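# Park the bicycle in the floor rack with stand raised

## Task

Put the bicycle into the loose floor rack so that one of its wheels sits in the rack's slot, pushed near the slot's closed end, with the kickstand fully retracted. When finished the bike must be motionless and touch nothing but the rack (no wall, furniture or stray object). The rack can slide because it is not anchored. A bike that topples or is left leaning counts as a failure.

## Robot and tools

ROBOT. TidyBot++: a four-caster mobile base (0.54 m long, 0.50 m wide, 0.38 m tall) carrying one seven-joint arm with a two-finger gripper. The shoulder sits 0.12 m ahead of the base centre at 0.68 m height. Segments: upper arm 0.42 m, forearm 0.31 m, hand 0.31 m. Cameras: base_camera (fixed on the base front, 644x364) and wrist_camera (fisheye on the hand, 644x476, looks along the hand).

FRAMES. Base frame: origin on the floor below the base centre, x forward, y left, z up, in metres. Odometry frame: where the base frame was at the start; base_odometry gives x, y and heading (rad, left positive, -3.142 to 3.142) and counts wheel slip as motion, so it drifts. hand_pose and hand_target are in the base frame: the point between the finger pads, its z axis running out along the fingers, its y axis the opening direction. base_tilt gives lean in degrees, forward and right positive.

move. One call carries one action built from base, joints, target and speeds; cameras and blocking are extras.
- base: an object of relative offsets from where the base is when the command begins: translate_m (metres, forward positive, -2 to 2), strafe_m (metres, left positive, -2 to 2), rotate_rad (radians, counter-clockwise from above positive, -6.3 to 6.3). Combined commands drive straight to the resulting point.
- joints: absolute angles by name, radians. joint_1_rad any angle (positive = clockwise from above, opposite to heading); joint_2_rad -2.249 to 2.249 (0 = upper arm vertical, positive leans forward); joint_3_rad any angle; joint_4_rad -2.579 to 2.579 (elbow, 0 straight; with joint_3 at 3.14, negative bends forward); joint_5_rad any angle; joint_6_rad -2.099 to 2.099 (wrist); joint_7_rad any angle (hand roll; hand down, positive is counter-clockwise from above). gripper_pos 0 (open, ~85 mm gap) to 1 (closed); gap is about 85 x (1 - gripper_pos) mm. Unlimited joints take the short way round, so turn in steps below half a revolution.
- target: a single list of seven numbers [x, y, z, qw, qx, qy, qz], an absolute hand pose in the base frame (metres, then unit quaternion). With target, joints may contain only gripper_pos.
- speeds: top-speed caps for this action: translate_m and strafe_m 0.05 to 0.5 m/s (put the cap under only one of them when both are used), rotate_rad 0.1 to 1.57 rad/s.
- cameras: list of base_camera, wrist_camera or all; [] gives no images.
- blocking: true/omitted returns once everything rests; false returns after about 0.5 s while motion continues. A later move overrides only the joints or base it names.
An action lasts at most 15 s; the base times out after 14 s. Unknown keys make a call invalid; values out of range get it refused.

wait: seconds (0 to 10), cameras; commands nothing and returns state and images. stop: cameras; brakes all running motions. zoom_image: camera and region [x0, y0, x1, y1] in pixels of that camera's latest image, at most 504 by 504. read_manual: section "licences", text only. finished_scene: scene = the current scene number; ends it for good, so the bike must already be parked and stable.

RESULTS. Lines include base_odometry, base_tilt, joint_positions, hand_pose, hand_target (where the joint targets would put the hand), motor_effort (percent of maximum, signed toward higher joint values, bracket = peak of the last action), base_status, joint_status, hand_status, on_its_own (uncommanded behaviour), and pictures (order of images). The move line reads done or the worst status. Status words: moving, done, off_target (rested away from target, may still push), stopped, contact_stop and time_out (uncommanded stops; target dropped), not_followed (a safety check withheld targets, shown as "joint command not followed" or "pose unreachable" with "cause:"), torque_fault, limit_stop_at_motor_heat. Other flags: ARM HIT, MOTOR HOT, OVER-TEMPERATURE FAULT. Once a result shows a refusal or an uncommanded stop, the remaining move, wait and finished_scene calls of that reply are skipped. A blocked base can still report done.

ACCURACY. Hand targets usually land within about 3 cm; to fix, add (wanted minus hand_pose) to the previous target's x, y, z. To keep a hand still, resend hand_target, not hand_pose. For joints, resend last command plus (wanted minus reading). A held load makes the arm sag; never command a joint to its own reading while carrying something. Images show the true hand position better than hand_pose. Fingers closed on an object report off_target.

AVOID. Tipping: keep the arm from snagging on anything high while the base moves, avoid sideways sweeps with the arm outstretched, and back away if the robot starts leaning. Torque faults (limits 104.5 N m for joints 1-4, 51.3 N m for 5-7) freeze the arm for 10 s; they come from the base ramming the arm into things. Motor heat from holding loads or straining. Drops, slams, releasing a moving bike, shoving hard, and overloading the gripper by pulling, twisting or squeezing something still supported. The rack is loose and will slide if pushed. The arm does not avoid obstacles or the base. Leave the bike upright, still, and free of other contacts.

Each tool is called after ">>>" as name([rows], argument=value, ...), one row to a line, values as JSON.

## Session

>>> move()

Scene clock: 0.00 s.
base_odometry: x=+0.000 y=+0.000 heading=+0.000
base_tilt: forward=+0.2 right=-0.5
base_status: not commanded
joint_positions: joint_1_rad=+0.021 joint_2_rad=-0.359 joint_3_rad=+3.182 joint_4_rad=-2.528 joint_5_rad=+0.030 joint_6_rad=-0.910 joint_7_rad=+1.573 gripper_pos=+0.000
joint_status: not commanded
motor_effort: joint_1_rad=+0 joint_2_rad=+0 joint_3_rad=+0 joint_4_rad=+15 joint_5_rad=+0 joint_6_rad=+1 joint_7_rad=+1
hand_pose: x=+0.2504 y=-0.0125 z=+0.5881 quat_wxyz=(+0.006, +0.999, -0.020, +0.031) (m; base frame)
hand_target: x=+0.2499 y=-0.0125 z=+0.5878 quat_wxyz=(+0.006, +0.999, -0.020, +0.031) (m; base frame)
hand_status: not commanded
pictures: base_camera, wrist_camera

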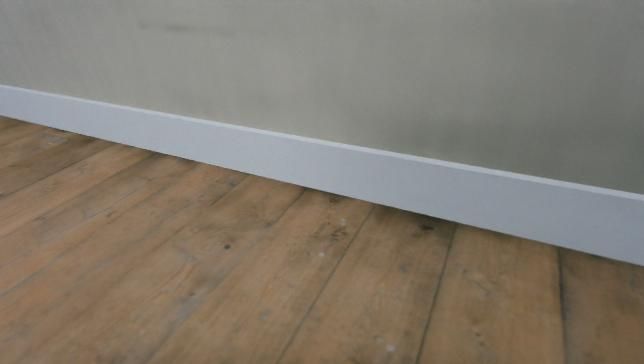

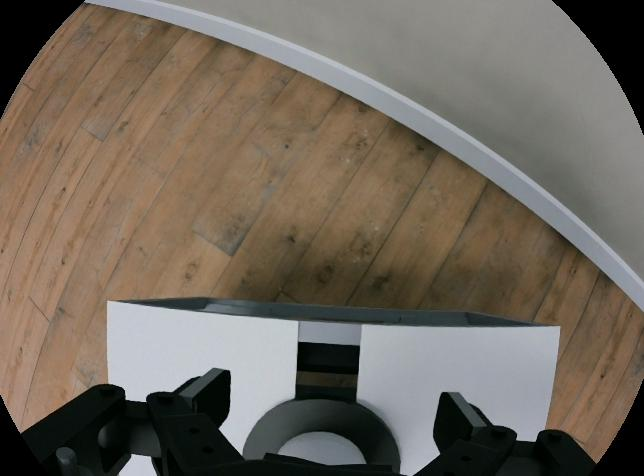

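>>> move(base={"rotate_rad": 1.2}, joints={"joint_6_rad": 0.3})

>>> move(base={"rotate_rad": 1.2})

>>> move(base={"rotate_rad": 1.2})

>>> move(base={"rotate_rad": 1.2})

Scene clock: 3.63 s.
move: done
base_odometry: x=+0.000 y=+0.000 heading=+1.199
base_tilt: forward=+0.2 right=-0.5
base_status: done
joint_positions: joint_1_rad=+0.021 joint_2_rad=-0.359 joint_3_rad=+3.182 joint_4_rad=-2.527 joint_5_rad=+0.030 joint_6_rad=+0.248 joint_7_rad=+1.573 gripper_pos=+0.000
joint_status: all done
motor_effort: joint_1_rad=+0(2) joint_2_rad=-4(6) joint_3_rad=+0(1) joint_4_rad=+19(20) joint_5_rad=+1(1) joint_6_rad=+7(9) joint_7_rad=+1(1)
hand_pose: x=+0.5235 y=-0.0218 z=+0.7927 quat_wxyz=(+0.017, +0.819, -0.013, +0.573) (m; base frame)
hand_target: x=+0.5280 y=-0.0219 z=+0.8067 quat_wxyz=(+0.017, +0.805, -0.013, +0.593) (m; base frame)
hand_status: not commanded
pictures: base_camera, wrist_camera
camera_calibration:
wrist_camera: T_world_to_cam=[[0.0666299, -0.994244, 0.0838962, -0.120698], [-0.335538, -0.101513, -0.936541, 0.977654], [0.939667, 0.0342513, -0.34037, -0.0886095], [0, 0, 0, 1]] pos_world=[0.419345, -0.0177236, 0.895579]

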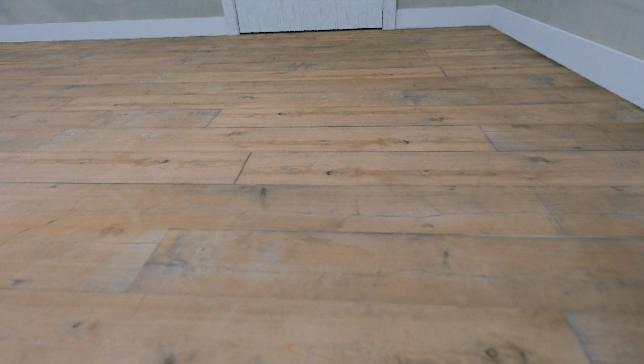

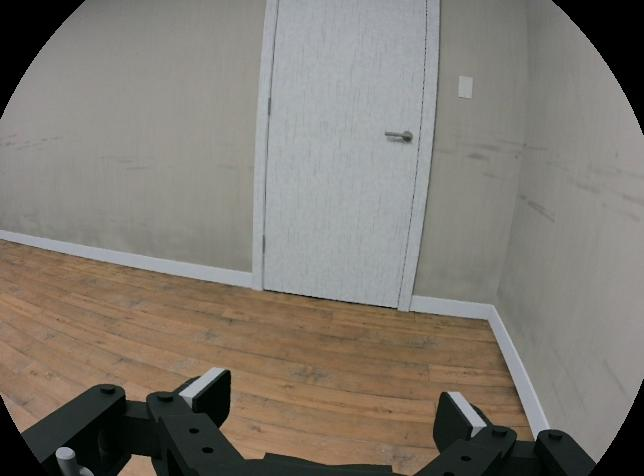

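Scene clock: 5.67 s.
move: done
base_odometry: x=+0.000 y=+0.000 heading=+2.399
base_tilt: forward=+0.2 right=-0.5
base_status: done
joint_positions: joint_1_rad=+0.021 joint_2_rad=-0.359 joint_3_rad=+3.182 joint_4_rad=-2.527 joint_5_rad=+0.030 joint_6_rad=+0.248 joint_7_rad=+1.573 gripper_pos=+0.000
joint_status: not commanded
motor_effort: joint_1_rad=+0(2) joint_2_rad=-4(6) joint_3_rad=+0(1) joint_4_rad=+19(21) joint_5_rad=+0(2) joint_6_rad=+8(9) joint_7_rad=+1(1)
hand_pose: x=+0.5235 y=-0.0218 z=+0.7927 quat_wxyz=(+0.017, +0.819, -0.013, +0.573) (m; base frame)
hand_target: x=+0.5280 y=-0.0219 z=+0.8067 quat_wxyz=(+0.017, +0.805, -0.013, +0.593) (m; base frame)
hand_status: not commanded
pictures: base_camera, wrist_camera
camera_calibration:
wrist_camera: T_world_to_cam=[[0.0667379, -0.994236, 0.0839094, -0.120722], [-0.335412, -0.101558, -0.936582, 0.977662], [0.939705, 0.0343613, -0.340256, -0.0887213], [0, 0, 0, 1]] pos_world=[0.419348, -0.0176881, 0.895602]

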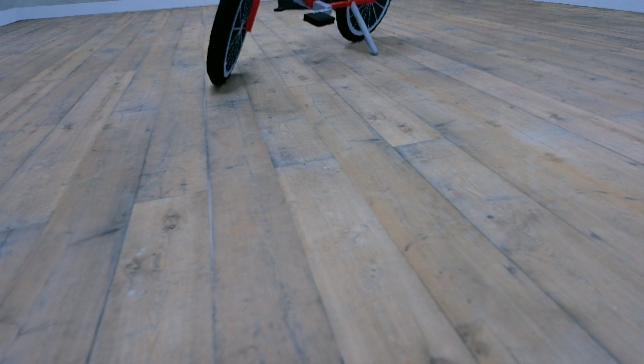

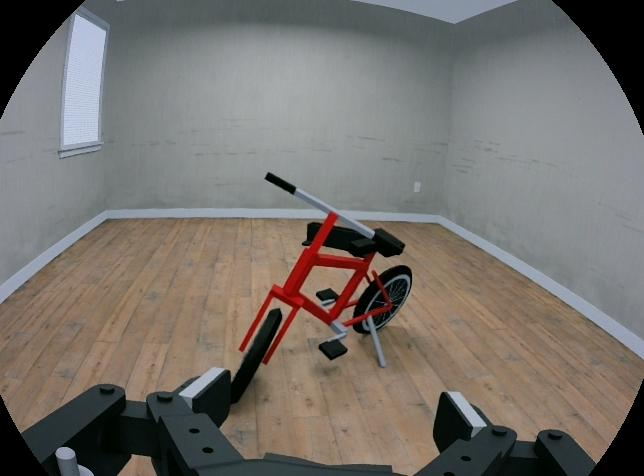

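Scene clock: 7.70 s.
move: done
base_odometry: x=+0.000 y=+0.000 heading=-2.685
base_tilt: forward=+0.2 right=-0.5
base_status: done
joint_positions: joint_1_rad=+0.021 joint_2_rad=-0.359 joint_3_rad=+3.182 joint_4_rad=-2.527 joint_5_rad=+0.030 joint_6_rad=+0.248 joint_7_rad=+1.573 gripper_pos=+0.000
joint_status: not commanded
motor_effort: joint_1_rad=+1(2) joint_2_rad=-5(7) joint_3_rad=+0(1) joint_4_rad=+20(21) joint_5_rad=+1(2) joint_6_rad=+8(9) joint_7_rad=+1(1)
hand_pose: x=+0.5235 y=-0.0217 z=+0.7928 quat_wxyz=(+0.017, +0.819, -0.013, +0.573) (m; base frame)
hand_target: x=+0.5280 y=-0.0219 z=+0.8067 quat_wxyz=(+0.017, +0.805, -0.013, +0.593) (m; base frame)
hand_status: not commanded
pictures: base_camera, wrist_camera
camera_calibration:
wrist_camera: T_world_to_cam=[[0.0667919, -0.994232, 0.083916, -0.120734], [-0.335349, -0.10158, -0.936602, 0.977666], [0.939723, 0.0344163, -0.340199, -0.0887771], [0, 0, 0, 1]] pos_world=[0.419349, -0.0176703, 0.895614]

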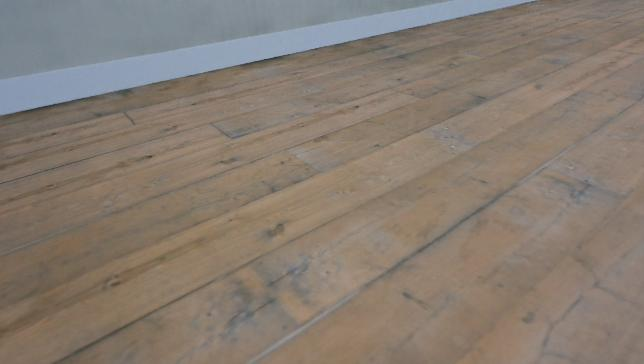

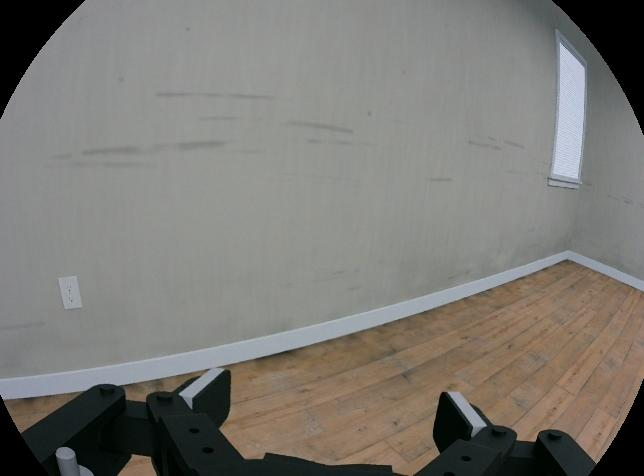

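Scene clock: 9.73 s.
move: done
base_odometry: x=+0.000 y=+0.000 heading=-1.485
base_tilt: forward=+0.2 right=-0.5
base_status: done
joint_positions: joint_1_rad=+0.021 joint_2_rad=-0.359 joint_3_rad=+3.182 joint_4_rad=-2.527 joint_5_rad=+0.030 joint_6_rad=+0.248 joint_7_rad=+1.573 gripper_pos=+0.000
joint_status: not commanded
motor_effort: joint_1_rad=+0(2) joint_2_rad=-5(6) joint_3_rad=+0(1) joint_4_rad=+20(21) joint_5_rad=+2(2) joint_6_rad=+8(9) joint_7_rad=+1(1)
hand_pose: x=+0.5235 y=-0.0217 z=+0.7928 quat_wxyz=(+0.017, +0.819, -0.013, +0.574) (m; base frame)
hand_target: x=+0.5280 y=-0.0219 z=+0.8067 quat_wxyz=(+0.017, +0.805, -0.013, +0.593) (m; base frame)
hand_status: not commanded
pictures: base_camera, wrist_camera
camera_calibration:
wrist_camera: T_world_to_cam=[[0.066837, -0.994227, 0.0839358, -0.120756], [-0.335172, -0.101608, -0.936662, 0.97768], [0.939783, 0.0344707, -0.340028, -0.0889452], [0, 0, 0, 1]] pos_world=[0.419351, -0.0176523, 0.895648]

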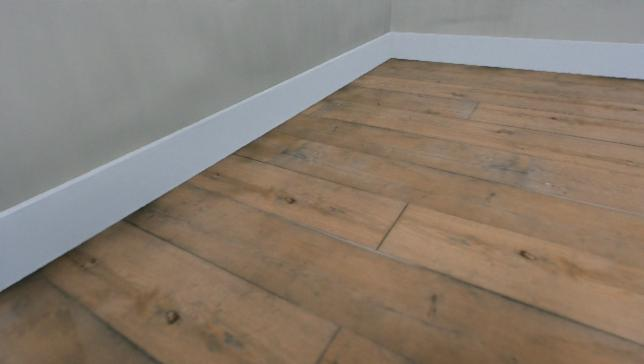

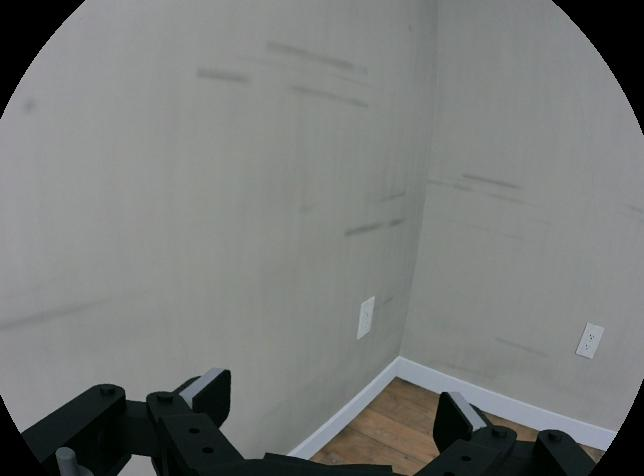

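>>> move(base={"rotate_rad": -1.2}, joints={"joint_6_rad": 0.5}, cameras=[])

>>> move(base={"rotate_rad": -1.8})

>>> zoom_image(camera="wrist_camera", region=[200, 100, 500, 400])

Scene clock: 12.73 s.
move: done
base_odometry: x=+0.000 y=+0.000 heading=-2.685
base_tilt: forward=+0.2 right=-0.5
base_status: done
joint_positions: joint_1_rad=+0.021 joint_2_rad=-0.360 joint_3_rad=+3.182 joint_4_rad=-2.521 joint_5_rad=+0.030 joint_6_rad=+0.468 joint_7_rad=+1.573 gripper_pos=+0.000
joint_status: all done
motor_effort: joint_1_rad=+1(2) joint_2_rad=-4(6) joint_3_rad=+0(2) joint_4_rad=+20(22) joint_5_rad=+0(2) joint_6_rad=+8(10) joint_7_rad=+1(1)
hand_pose: x=+0.5409 y=-0.0218 z=+0.8629 quat_wxyz=(+0.019, +0.749, -0.011, +0.662) (m; base frame)
hand_target: x=+0.5403 y=-0.0217 z=+0.8676 quat_wxyz=(+0.019, +0.741, -0.011, +0.671) (m; base frame)
hand_status: not commanded
pictures: none
No camera images: "cameras" was empty.

Scene clock: 15.17 s.
move: done
base_odometry: x=+0.000 y=+0.000 heading=+1.799
base_tilt: forward=+0.2 right=-0.5
base_status: done
joint_positions: joint_1_rad=+0.021 joint_2_rad=-0.360 joint_3_rad=+3.182 joint_4_rad=-2.521 joint_5_rad=+0.030 joint_6_rad=+0.468 joint_7_rad=+1.573 gripper_pos=+0.000
joint_status: not commanded
motor_effort: joint_1_rad=+1(2) joint_2_rad=-5(6) joint_3_rad=+0(2) joint_4_rad=+20(21) joint_5_rad=+1(2) joint_6_rad=+8(9) joint_7_rad=+1(1)
hand_pose: x=+0.5410 y=-0.0218 z=+0.8629 quat_wxyz=(+0.019, +0.749, -0.011, +0.662) (m; base frame)
hand_target: x=+0.5403 y=-0.0217 z=+0.8676 quat_wxyz=(+0.019, +0.741, -0.011, +0.671) (m; base frame)
hand_status: not commanded
pictures: base_camera, wrist_camera
camera_calibration:
wrist_camera: T_world_to_cam=[[0.0476108, -0.993175, 0.106469, -0.136861], [-0.116505, -0.111384, -0.986925, 0.974012], [0.992048, 0.0345841, -0.121013, -0.298738], [0, 0, 0, 1]] pos_world=[0.416356, -0.0171059, 0.939697]

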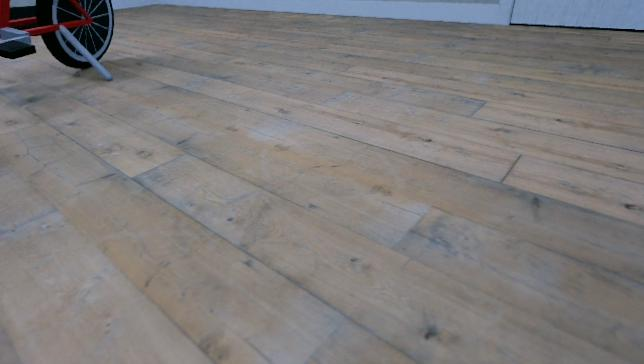

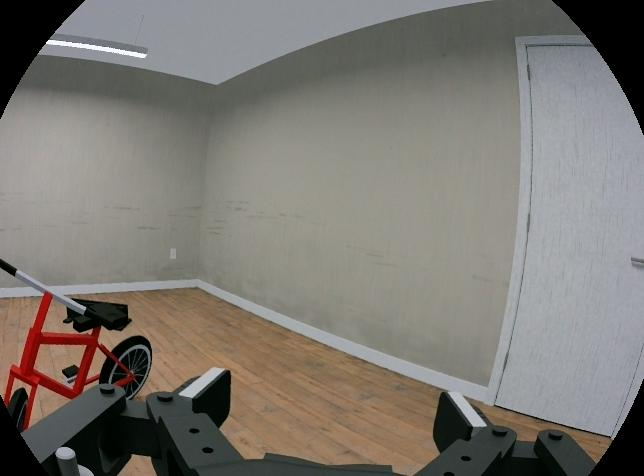

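Scaled by 1.680.

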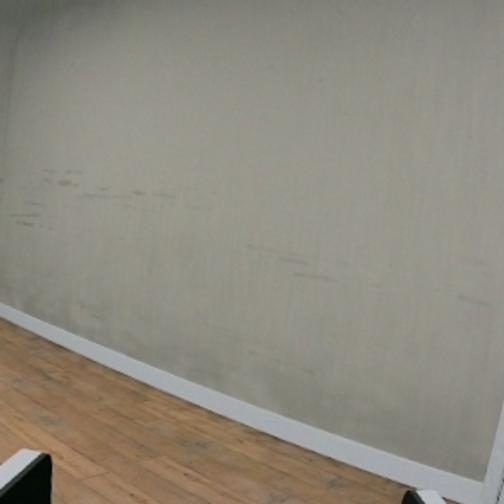

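>>> move(base={"rotate_rad": 0.6}, joints={"joint_6_rad": 0.3})

>>> zoom_image(camera="wrist_camera", region=[200, 160, 440, 400])

>>> zoom_image(camera="wrist_camera", region=[0, 160, 240, 400])

>>> zoom_image(camera="wrist_camera", region=[400, 160, 640, 400])

>>> zoom_image(camera="base_camera", region=[160, 0, 480, 150])

Scene clock: 18.37 s.
move: done
base_odometry: x=+0.000 y=+0.000 heading=+2.398
base_tilt: forward=+0.2 right=-0.5
base_status: done
joint_positions: joint_1_rad=+0.021 joint_2_rad=-0.359 joint_3_rad=+3.182 joint_4_rad=-2.525 joint_5_rad=+0.030 joint_6_rad=+0.314 joint_7_rad=+1.573 gripper_pos=+0.000
joint_status: all done
motor_effort: joint_1_rad=+0(2) joint_2_rad=-5(7) joint_3_rad=+0(1) joint_4_rad=+20(22) joint_5_rad=+0(2) joint_6_rad=+8(10) joint_7_rad=+1(1)
hand_pose: x=+0.5305 y=-0.0218 z=+0.8132 quat_wxyz=(+0.018, +0.799, -0.012, +0.601) (m; base frame)
hand_target: x=+0.5280 y=-0.0219 z=+0.8067 quat_wxyz=(+0.017, +0.805, -0.013, +0.593) (m; base frame)
hand_status: not commanded
pictures: base_camera, wrist_camera
camera_calibration:
wrist_camera: T_world_to_cam=[[0.0617867, -0.993924, 0.0910856, -0.126105], [-0.271634, -0.104561, -0.956704, 0.981598], [0.960415, 0.0343696, -0.276444, -0.151235], [0, 0, 0, 1]] pos_world=[0.419676, -0.0175047, 0.908777]

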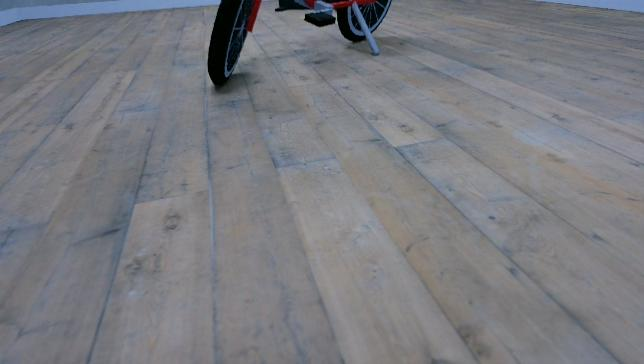

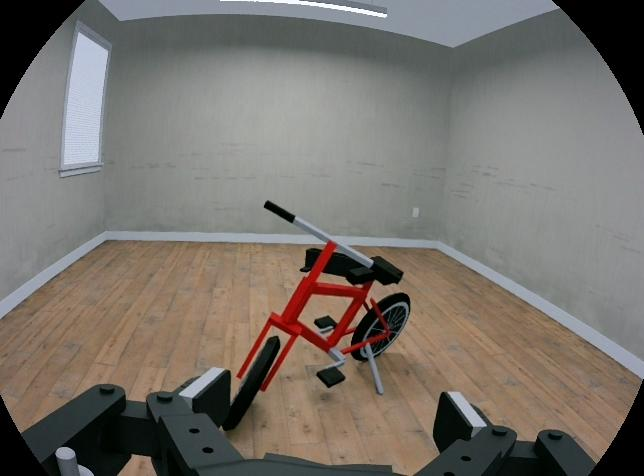

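Scaled by 2.100.

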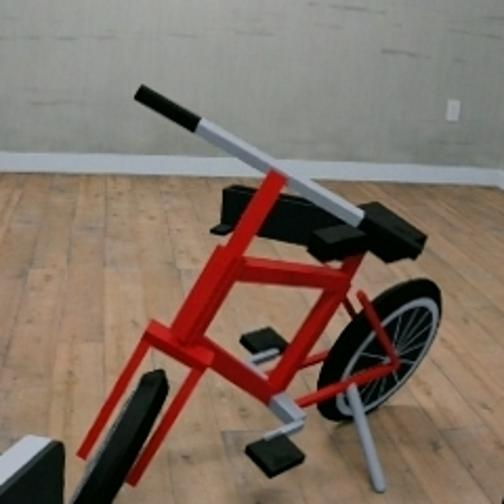

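Scaled by 2.100.

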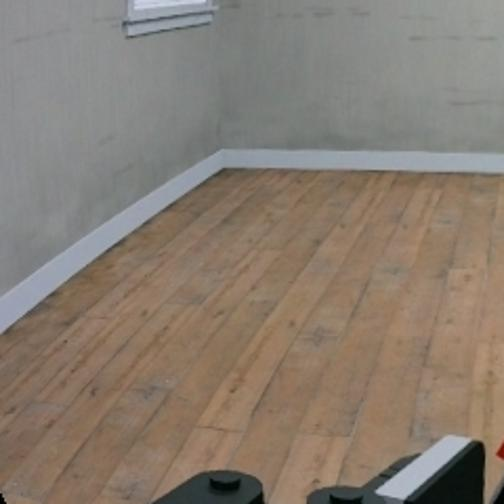

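Scaled by 2.100.

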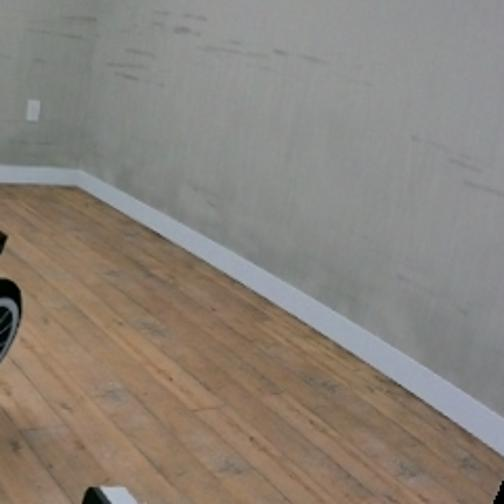

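Scaled by 1.575.

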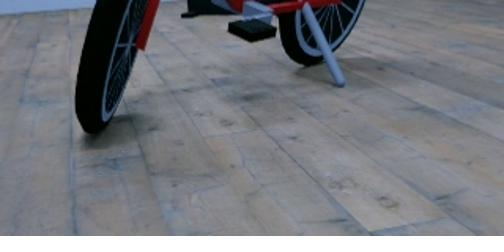

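>>> move(joints={"joint_2_rad": -0.2, "joint_4_rad": -0.6, "joint_6_rad": -1.4})

>>> move(base={"rotate_rad": 1.2})

>>> move(base={"rotate_rad": 1.2})

>>> move(base={"rotate_rad": 1.2})

>>> move(base={"rotate_rad": 1.2})

Scene clock: 26.40 s.
move: done
base_odometry: x=+0.000 y=+0.000 heading=+2.398
base_tilt: forward=+0.2 right=-0.5
base_status: not commanded
joint_positions: joint_1_rad=+0.021 joint_2_rad=-0.215 joint_3_rad=+3.182 joint_4_rad=-0.616 joint_5_rad=+0.030 joint_6_rad=-1.338 joint_7_rad=+1.573 gripper_pos=+0.000
joint_status: all done
motor_effort: joint_1_rad=+1(1) joint_2_rad=-4(12) joint_3_rad=+0(0) joint_4_rad=+13(25) joint_5_rad=+1(2) joint_6_rad=+8(10) joint_7_rad=+1(1)
hand_pose: x=+0.4582 y=-0.0340 z=+1.3299 quat_wxyz=(+0.030, +0.764, -0.032, +0.644) (m; base frame)
hand_target: x=+0.4600 y=-0.0339 z=+1.3130 quat_wxyz=(+0.030, +0.783, -0.033, +0.621) (m; base frame)
hand_status: not commanded
pictures: base_camera, wrist_camera
camera_calibration:
wrist_camera: T_world_to_cam=[[0.00575747, -0.995501, 0.0945805, -0.159849], [-0.167058, -0.0942104, -0.981436, 1.44033], [0.98593, -0.0101498, -0.166848, -0.0975231], [0, 0, 0, 1]] pos_world=[0.337689, -0.0244254, 1.41244]

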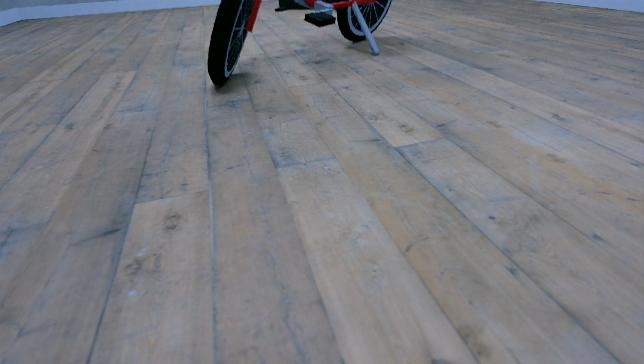

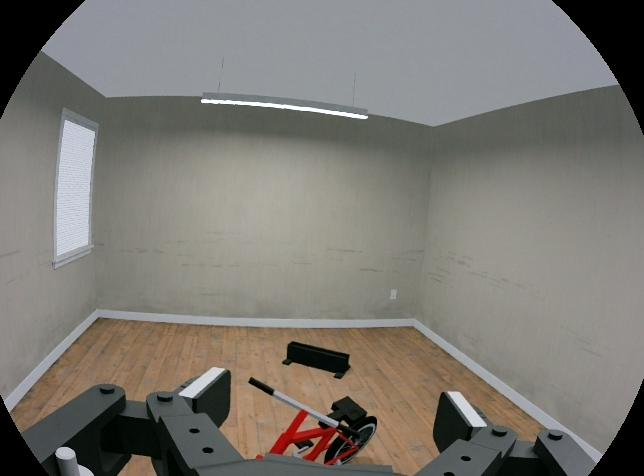

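Scene clock: 28.43 s.
move: done
base_odometry: x=+0.000 y=+0.000 heading=-2.686
base_tilt: forward=+0.1 right=-0.6
base_status: done
joint_positions: joint_1_rad=+0.021 joint_2_rad=-0.205 joint_3_rad=+3.182 joint_4_rad=-0.616 joint_5_rad=+0.030 joint_6_rad=-1.340 joint_7_rad=+1.573 gripper_pos=+0.000
joint_status: not commanded
motor_effort: joint_1_rad=+0(1) joint_2_rad=-3(6) joint_3_rad=+0(1) joint_4_rad=+13(14) joint_5_rad=+0(2) joint_6_rad=+8(9) joint_7_rad=+1(1)
hand_pose: x=+0.4645 y=-0.0341 z=+1.3260 quat_wxyz=(+0.030, +0.767, -0.032, +0.640) (m; base frame)
hand_target: x=+0.4600 y=-0.0339 z=+1.3130 quat_wxyz=(+0.030, +0.783, -0.033, +0.621) (m; base frame)
hand_status: not commanded
pictures: base_camera, wrist_camera
camera_calibration:
wrist_camera: T_world_to_cam=[[0.00682383, -0.995533, 0.0941674, -0.159592], [-0.178199, -0.0938729, -0.979506, 1.44022], [0.983971, -0.0100966, -0.178044, -0.088527], [0, 0, 0, 1]] pos_world=[0.344842, -0.0245762, 1.40997]

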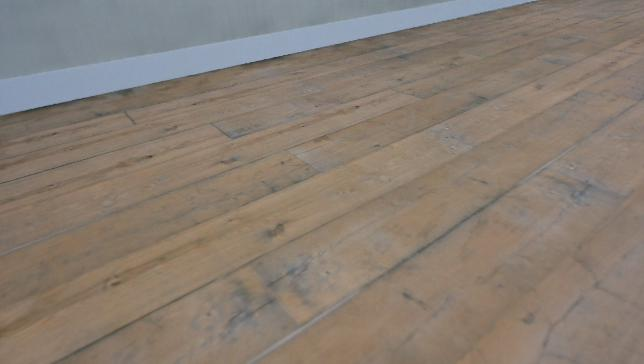

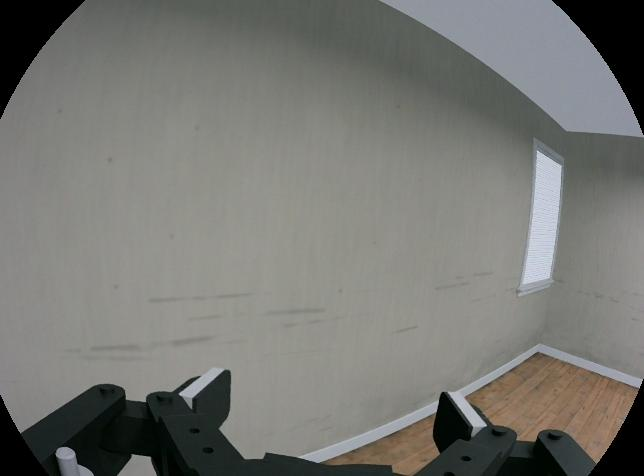

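Scene clock: 30.47 s.
move: done
base_odometry: x=+0.000 y=+0.000 heading=-1.486
base_tilt: forward=+0.2 right=-0.5
base_status: done
joint_positions: joint_1_rad=+0.021 joint_2_rad=-0.204 joint_3_rad=+3.182 joint_4_rad=-0.616 joint_5_rad=+0.030 joint_6_rad=-1.340 joint_7_rad=+1.573 gripper_pos=+0.000
joint_status: not commanded
motor_effort: joint_1_rad=+1(2) joint_2_rad=-4(6) joint_3_rad=+0(2) joint_4_rad=+12(14) joint_5_rad=+0(2) joint_6_rad=+8(9) joint_7_rad=+1(1)
hand_pose: x=+0.4649 y=-0.0341 z=+1.3256 quat_wxyz=(+0.030, +0.768, -0.032, +0.639) (m; base frame)
hand_target: x=+0.4600 y=-0.0339 z=+1.3130 quat_wxyz=(+0.030, +0.783, -0.033, +0.621) (m; base frame)
hand_status: not commanded
pictures: base_camera, wrist_camera
camera_calibration:
wrist_camera: T_world_to_cam=[[0.00693399, -0.995538, 0.094102, -0.159531], [-0.179365, -0.0938163, -0.979299, 1.44018], [0.983758, -0.0100882, -0.179216, -0.0873647], [0, 0, 0, 1]] pos_world=[0.345369, -0.0245882, 1.40972]

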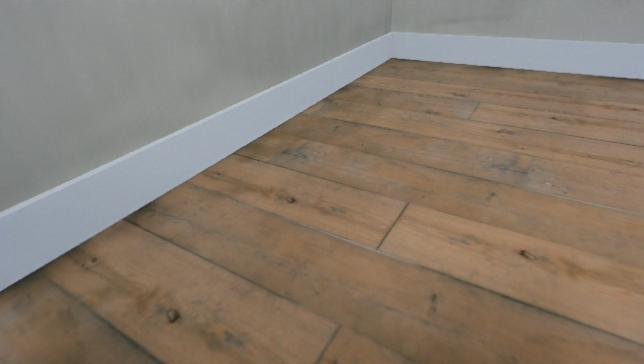

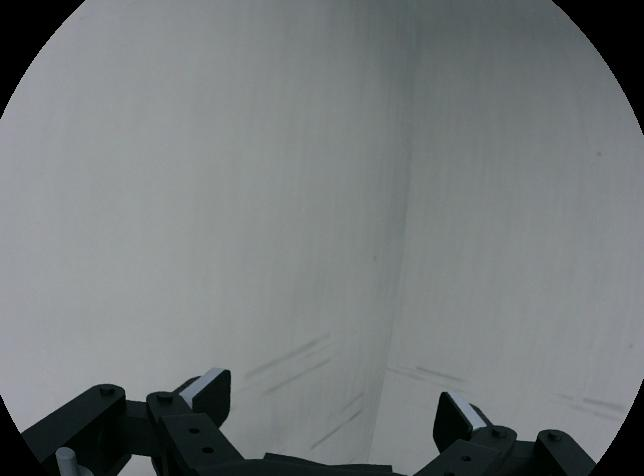

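Scene clock: 32.50 s.
move: done
base_odometry: x=+0.000 y=+0.000 heading=-0.287
base_tilt: forward=+0.1 right=-0.5
base_status: done
joint_positions: joint_1_rad=+0.021 joint_2_rad=-0.204 joint_3_rad=+3.182 joint_4_rad=-0.616 joint_5_rad=+0.030 joint_6_rad=-1.340 joint_7_rad=+1.573 gripper_pos=+0.000
joint_status: not commanded
motor_effort: joint_1_rad=+0(1) joint_2_rad=-3(6) joint_3_rad=+0(1) joint_4_rad=+13(15) joint_5_rad=+0(2) joint_6_rad=+8(9) joint_7_rad=+1(1)
hand_pose: x=+0.4652 y=-0.0341 z=+1.3254 quat_wxyz=(+0.030, +0.768, -0.032, +0.639) (m; base frame)
hand_target: x=+0.4600 y=-0.0339 z=+1.3130 quat_wxyz=(+0.030, +0.783, -0.033, +0.621) (m; base frame)
hand_status: not commanded
pictures: base_camera, wrist_camera
camera_calibration:
wrist_camera: T_world_to_cam=[[0.00700016, -0.995541, 0.0940703, -0.159505], [-0.180061, -0.0937898, -0.979174, 1.44016], [0.98363, -0.0100841, -0.179915, -0.0867458], [0, 0, 0, 1]] pos_world=[0.345759, -0.0245967, 1.40956]

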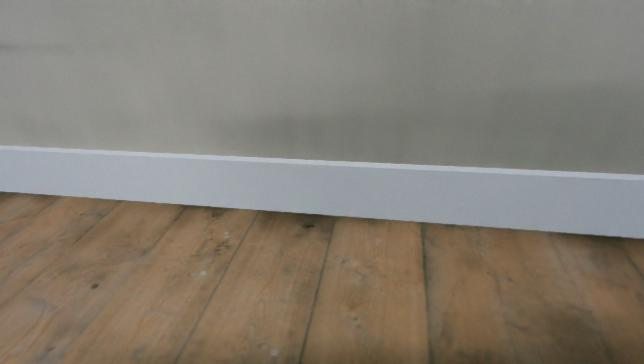

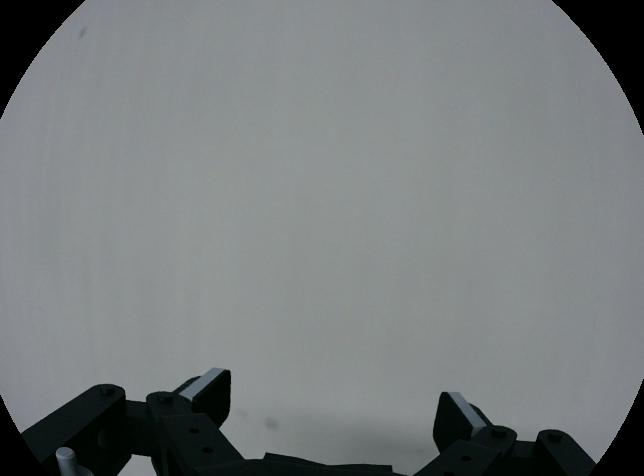

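Scene clock: 34.53 s.
move: done
base_odometry: x=+0.000 y=+0.000 heading=+0.912
base_tilt: forward=+0.2 right=-0.5
base_status: done
joint_positions: joint_1_rad=+0.021 joint_2_rad=-0.203 joint_3_rad=+3.182 joint_4_rad=-0.616 joint_5_rad=+0.030 joint_6_rad=-1.341 joint_7_rad=+1.573 gripper_pos=+0.000
joint_status: not commanded
motor_effort: joint_1_rad=+1(2) joint_2_rad=-3(6) joint_3_rad=+0(1) joint_4_rad=+12(14) joint_5_rad=+0(2) joint_6_rad=+8(9) joint_7_rad=+1(1)
hand_pose: x=+0.4655 y=-0.0341 z=+1.3252 quat_wxyz=(+0.030, +0.768, -0.032, +0.639) (m; base frame)
hand_target: x=+0.4600 y=-0.0339 z=+1.3130 quat_wxyz=(+0.030, +0.783, -0.033, +0.621) (m; base frame)
hand_status: not commanded
pictures: base_camera, wrist_camera
camera_calibration:
wrist_camera: T_world_to_cam=[[0.00704155, -0.995542, 0.094054, -0.159495], [-0.180495, -0.0937768, -0.979095, 1.44015], [0.983551, -0.0100819, -0.180351, -0.0863972], [0, 0, 0, 1]] pos_world=[0.346039, -0.0246026, 1.40946]

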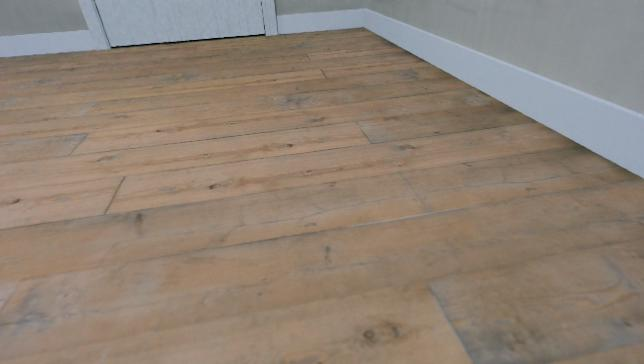

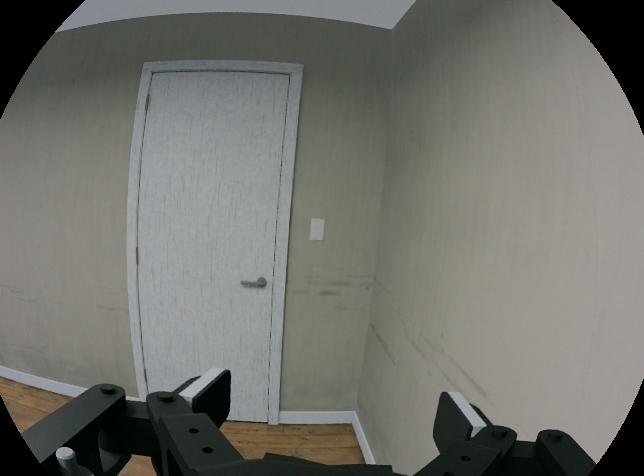

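>>> move(base={"rotate_rad": 1.487}, cameras=[])

>>> move(base={"translate_m": 1.2, "strafe_m": -1.1, "rotate_rad": 0.5})

>>> zoom_image(camera="wrist_camera", region=[100, 200, 500, 476])

Scene clock: 40.13 s.
move: done
base_odometry: x=+0.000 y=+0.000 heading=+2.399
base_tilt: forward=+0.2 right=-0.5
base_status: done
joint_positions: joint_1_rad=+0.021 joint_2_rad=-0.202 joint_3_rad=+3.182 joint_4_rad=-0.616 joint_5_rad=+0.030 joint_6_rad=-1.341 joint_7_rad=+1.573 gripper_pos=+0.000
joint_status: not commanded
motor_effort: joint_1_rad=+1(2) joint_2_rad=-3(6) joint_3_rad=+0(1) joint_4_rad=+13(14) joint_5_rad=+0(2) joint_6_rad=+8(9) joint_7_rad=+1(1)
hand_pose: x=+0.4663 y=-0.0341 z=+1.3247 quat_wxyz=(+0.030, +0.769, -0.032, +0.638) (m; base frame)
hand_target: x=+0.4600 y=-0.0339 z=+1.3130 quat_wxyz=(+0.030, +0.783, -0.033, +0.621) (m; base frame)
hand_status: not commanded
pictures: none
No camera images: "cameras" was empty.

Scene clock: 44.87 s.
move: done
base_odometry: x=-0.140 y=+1.622 heading=+2.899
base_tilt: forward=+0.2 right=-0.5
base_status: done
joint_positions: joint_1_rad=+0.021 joint_2_rad=-0.203 joint_3_rad=+3.182 joint_4_rad=-0.614 joint_5_rad=+0.030 joint_6_rad=-1.341 joint_7_rad=+1.573 gripper_pos=+0.000
joint_status: not commanded
motor_effort: joint_1_rad=+1(2) joint_2_rad=-5(6) joint_3_rad=+0(3) joint_4_rad=+13(14) joint_5_rad=+1(3) joint_6_rad=+8(9) joint_7_rad=+1(1)
hand_pose: x=+0.4652 y=-0.0341 z=+1.3259 quat_wxyz=(+0.030, +0.768, -0.032, +0.639) (m; base frame)
hand_target: x=+0.4600 y=-0.0339 z=+1.3130 quat_wxyz=(+0.030, +0.783, -0.033, +0.621) (m; base frame)
hand_status: not commanded
pictures: base_camera, wrist_camera
camera_calibration:
wrist_camera: T_world_to_cam=[[0.00690043, -0.995535, 0.0941412, -0.159585], [-0.179253, -0.09385, -0.979316, 1.44047], [0.983779, -0.0101174, -0.1791, -0.0877705], [0, 0, 0, 1]] pos_world=[0.345657, -0.0245727, 1.40998]

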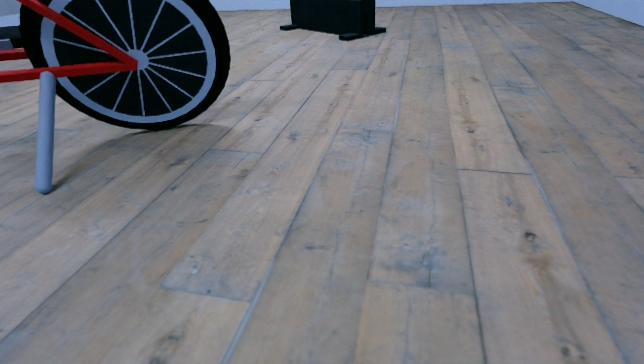

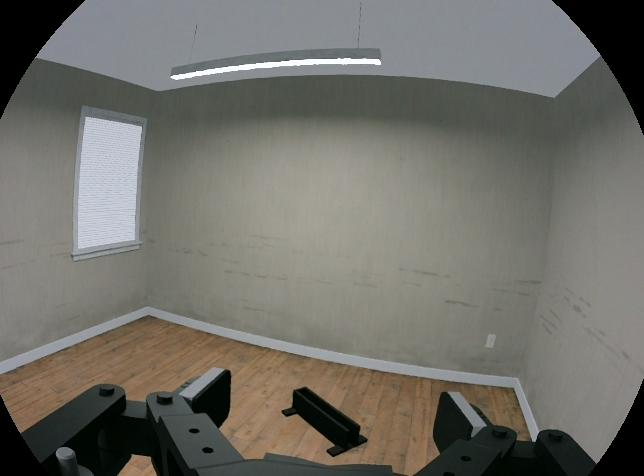

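Scaled by 1.260.

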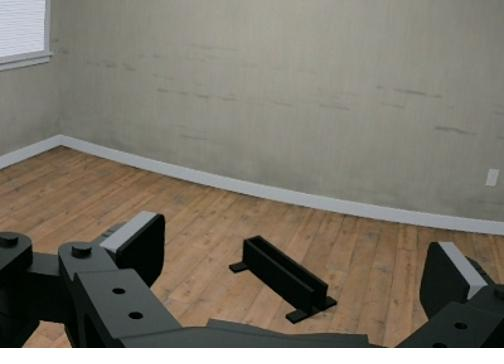

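>>> move(base={"translate_m": 0.9, "strafe_m": -0.1, "rotate_rad": 0.3}, joints={"joint_6_rad": -1.9})

>>> zoom_image(camera="wrist_camera", region=[200, 100, 500, 400])

Scene clock: 48.53 s.
move: done
base_odometry: x=-0.990 y=+1.935 heading=-3.084
base_tilt: forward=+0.1 right=-0.5
base_status: done
joint_positions: joint_1_rad=+0.021 joint_2_rad=-0.195 joint_3_rad=+3.182 joint_4_rad=-0.608 joint_5_rad=+0.030 joint_6_rad=-1.842 joint_7_rad=+1.573 gripper_pos=+0.000
joint_status: all done
motor_effort: joint_1_rad=+0(2) joint_2_rad=-3(7) joint_3_rad=+0(1) joint_4_rad=+12(13) joint_5_rad=+0(2) joint_6_rad=+7(9) joint_7_rad=+1(1)
hand_pose: x=+0.4038 y=-0.0290 z=+1.1857 quat_wxyz=(+0.021, +0.903, -0.038, +0.428) (m; base frame)
hand_target: x=+0.3892 y=-0.0281 z=+1.1763 quat_wxyz=(+0.020, +0.912, -0.039, +0.408) (m; base frame)
hand_status: not commanded
pictures: base_camera, wrist_camera
camera_calibration:
wrist_camera: T_world_to_cam=[[0.0385055, -0.998547, 0.0376888, -0.0868061], [-0.628701, -0.0535253, -0.775803, 1.23399], [0.776693, 0.00617765, -0.629849, 0.566049], [0, 0, 0, 1]] pos_world=[0.339505, -0.0241274, 1.31713]

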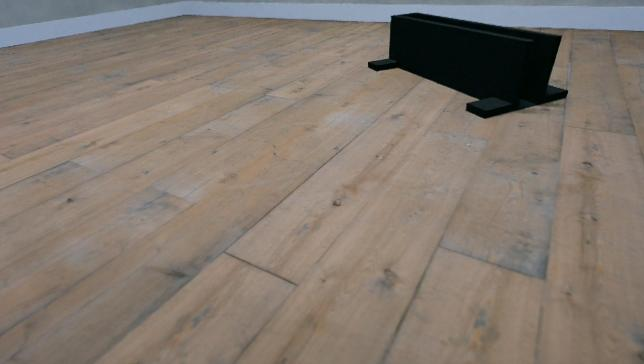

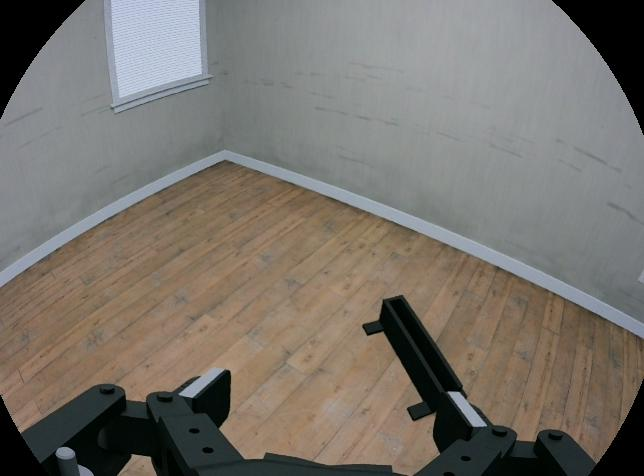

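Scaled by 1.680.

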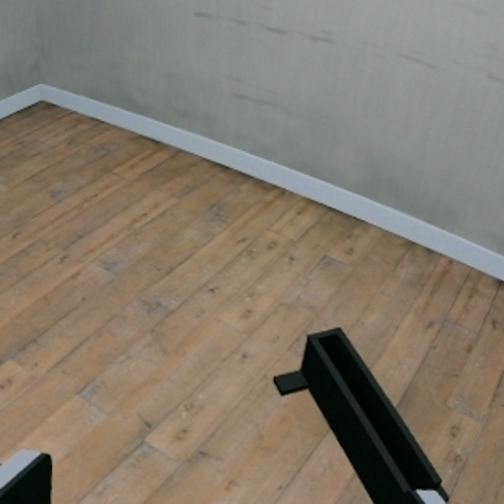

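>>> zoom_image(camera="base_camera", region=[350, 0, 600, 130])

>>> move(base={"rotate_rad": -0.4})

>>> zoom_image(camera="wrist_camera", region=[200, 250, 450, 476])

>>> zoom_image(camera="base_camera", region=[150, 0, 450, 130])

Scaled by 2.016.

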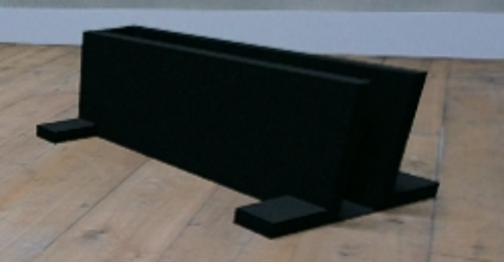

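Scene clock: 50.50 s.
move: done
base_odometry: x=-0.990 y=+1.935 heading=+2.800
base_tilt: forward=+0.2 right=-0.5
base_status: done
joint_positions: joint_1_rad=+0.021 joint_2_rad=-0.195 joint_3_rad=+3.182 joint_4_rad=-0.608 joint_5_rad=+0.030 joint_6_rad=-1.843 joint_7_rad=+1.573 gripper_pos=+0.000
joint_status: not commanded
motor_effort: joint_1_rad=+0(1) joint_2_rad=-3(7) joint_3_rad=+0(2) joint_4_rad=+11(13) joint_5_rad=+1(2) joint_6_rad=+7(7) joint_7_rad=+1(1)
hand_pose: x=+0.4039 y=-0.0290 z=+1.1856 quat_wxyz=(+0.021, +0.903, -0.038, +0.428) (m; base frame)
hand_target: x=+0.3892 y=-0.0281 z=+1.1763 quat_wxyz=(+0.020, +0.912, -0.039, +0.408) (m; base frame)
hand_status: not commanded
pictures: base_camera, wrist_camera
camera_calibration:
wrist_camera: T_world_to_cam=[[0.0384815, -0.998549, 0.0376759, -0.0867892], [-0.628818, -0.0535011, -0.775709, 1.23391], [0.776599, 0.00615915, -0.629965, 0.566174], [0, 0, 0, 1]] pos_world=[0.339556, -0.0241347, 1.3171]

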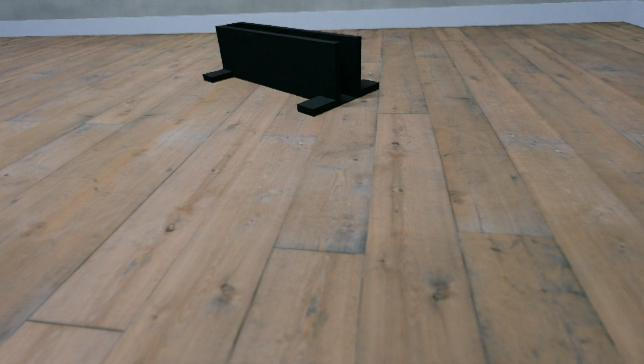

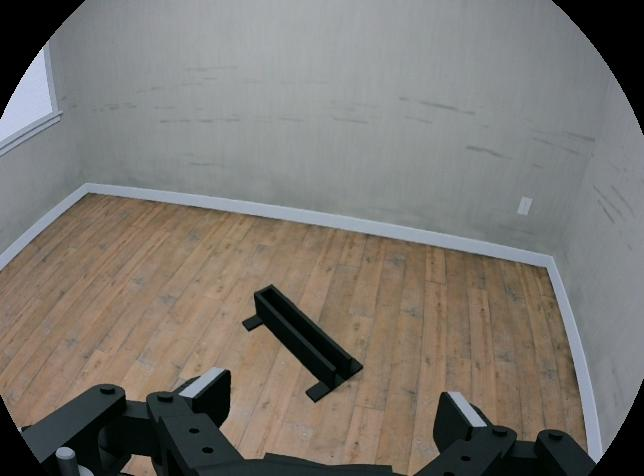

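Scaled by 2.016.

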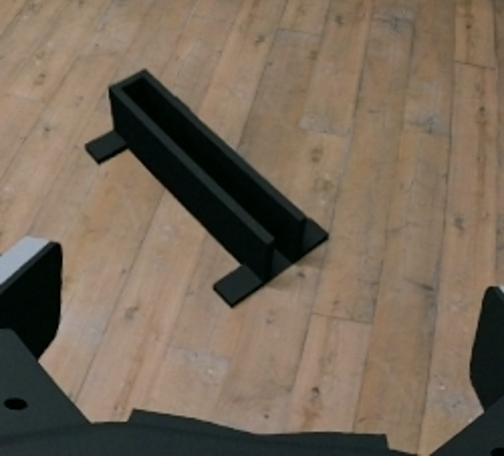

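Scaled by 1.680.

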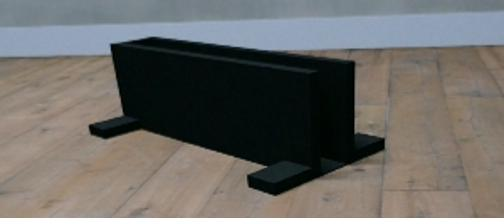

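>>> move(base={"translate_m": -1.15, "strafe_m": 0.42, "rotate_rad": 0.34}, joints={"joint_6_rad": -1.8})

>>> zoom_image(camera="wrist_camera", region=[150, 120, 500, 470])

>>> zoom_image(camera="base_camera", region=[70, 0, 570, 250])

Scene clock: 60.83 s.
move: done
base_odometry: x=-0.046 y=+1.154 heading=+3.141
base_tilt: forward=+0.2 right=-0.5
base_status: done
joint_positions: joint_1_rad=+0.021 joint_2_rad=-0.202 joint_3_rad=+3.182 joint_4_rad=-0.608 joint_5_rad=+0.030 joint_6_rad=-1.789 joint_7_rad=+1.573 gripper_pos=+0.000
joint_status: all done
motor_effort: joint_1_rad=+0(1) joint_2_rad=-3(9) joint_3_rad=+0(2) joint_4_rad=+11(14) joint_5_rad=+0(2) joint_6_rad=+7(8) joint_7_rad=+1(1)
hand_pose: x=+0.4104 y=-0.0298 z=+1.2010 quat_wxyz=(+0.022, +0.889, -0.037, +0.455) (m; base frame)
hand_target: x=+0.4087 y=-0.0297 z=+1.2005 quat_wxyz=(+0.022, +0.890, -0.038, +0.453) (m; base frame)
hand_status: not commanded
pictures: base_camera, wrist_camera
camera_calibration:
wrist_camera: T_world_to_cam=[[0.0361843, -0.998338, 0.044852, -0.0960678], [-0.580411, -0.0575302, -0.812289, 1.27389], [0.81352, 0.0033595, -0.581528, 0.497369], [0, 0, 0, 1]] pos_world=[0.338238, -0.0242918, 1.32831]

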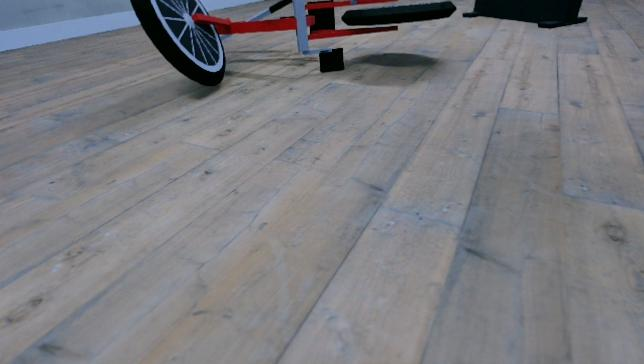

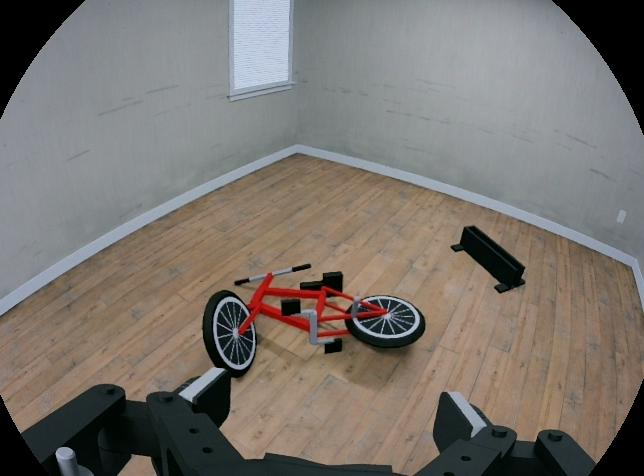

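Scaled by 1.440.

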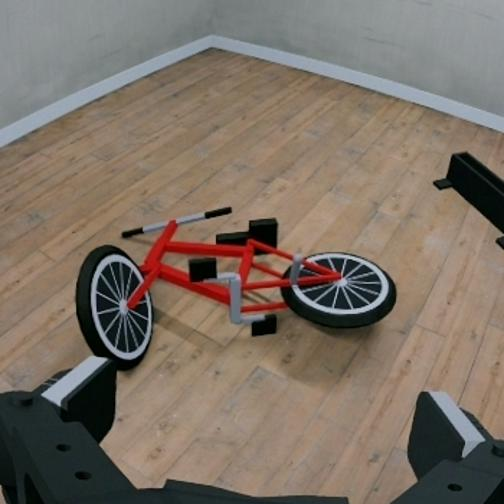

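Scaled by 1.008.

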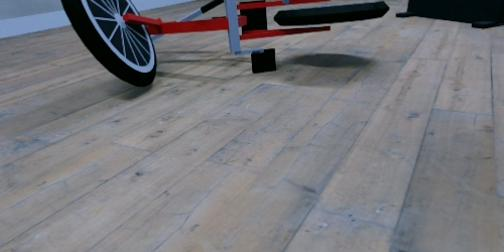

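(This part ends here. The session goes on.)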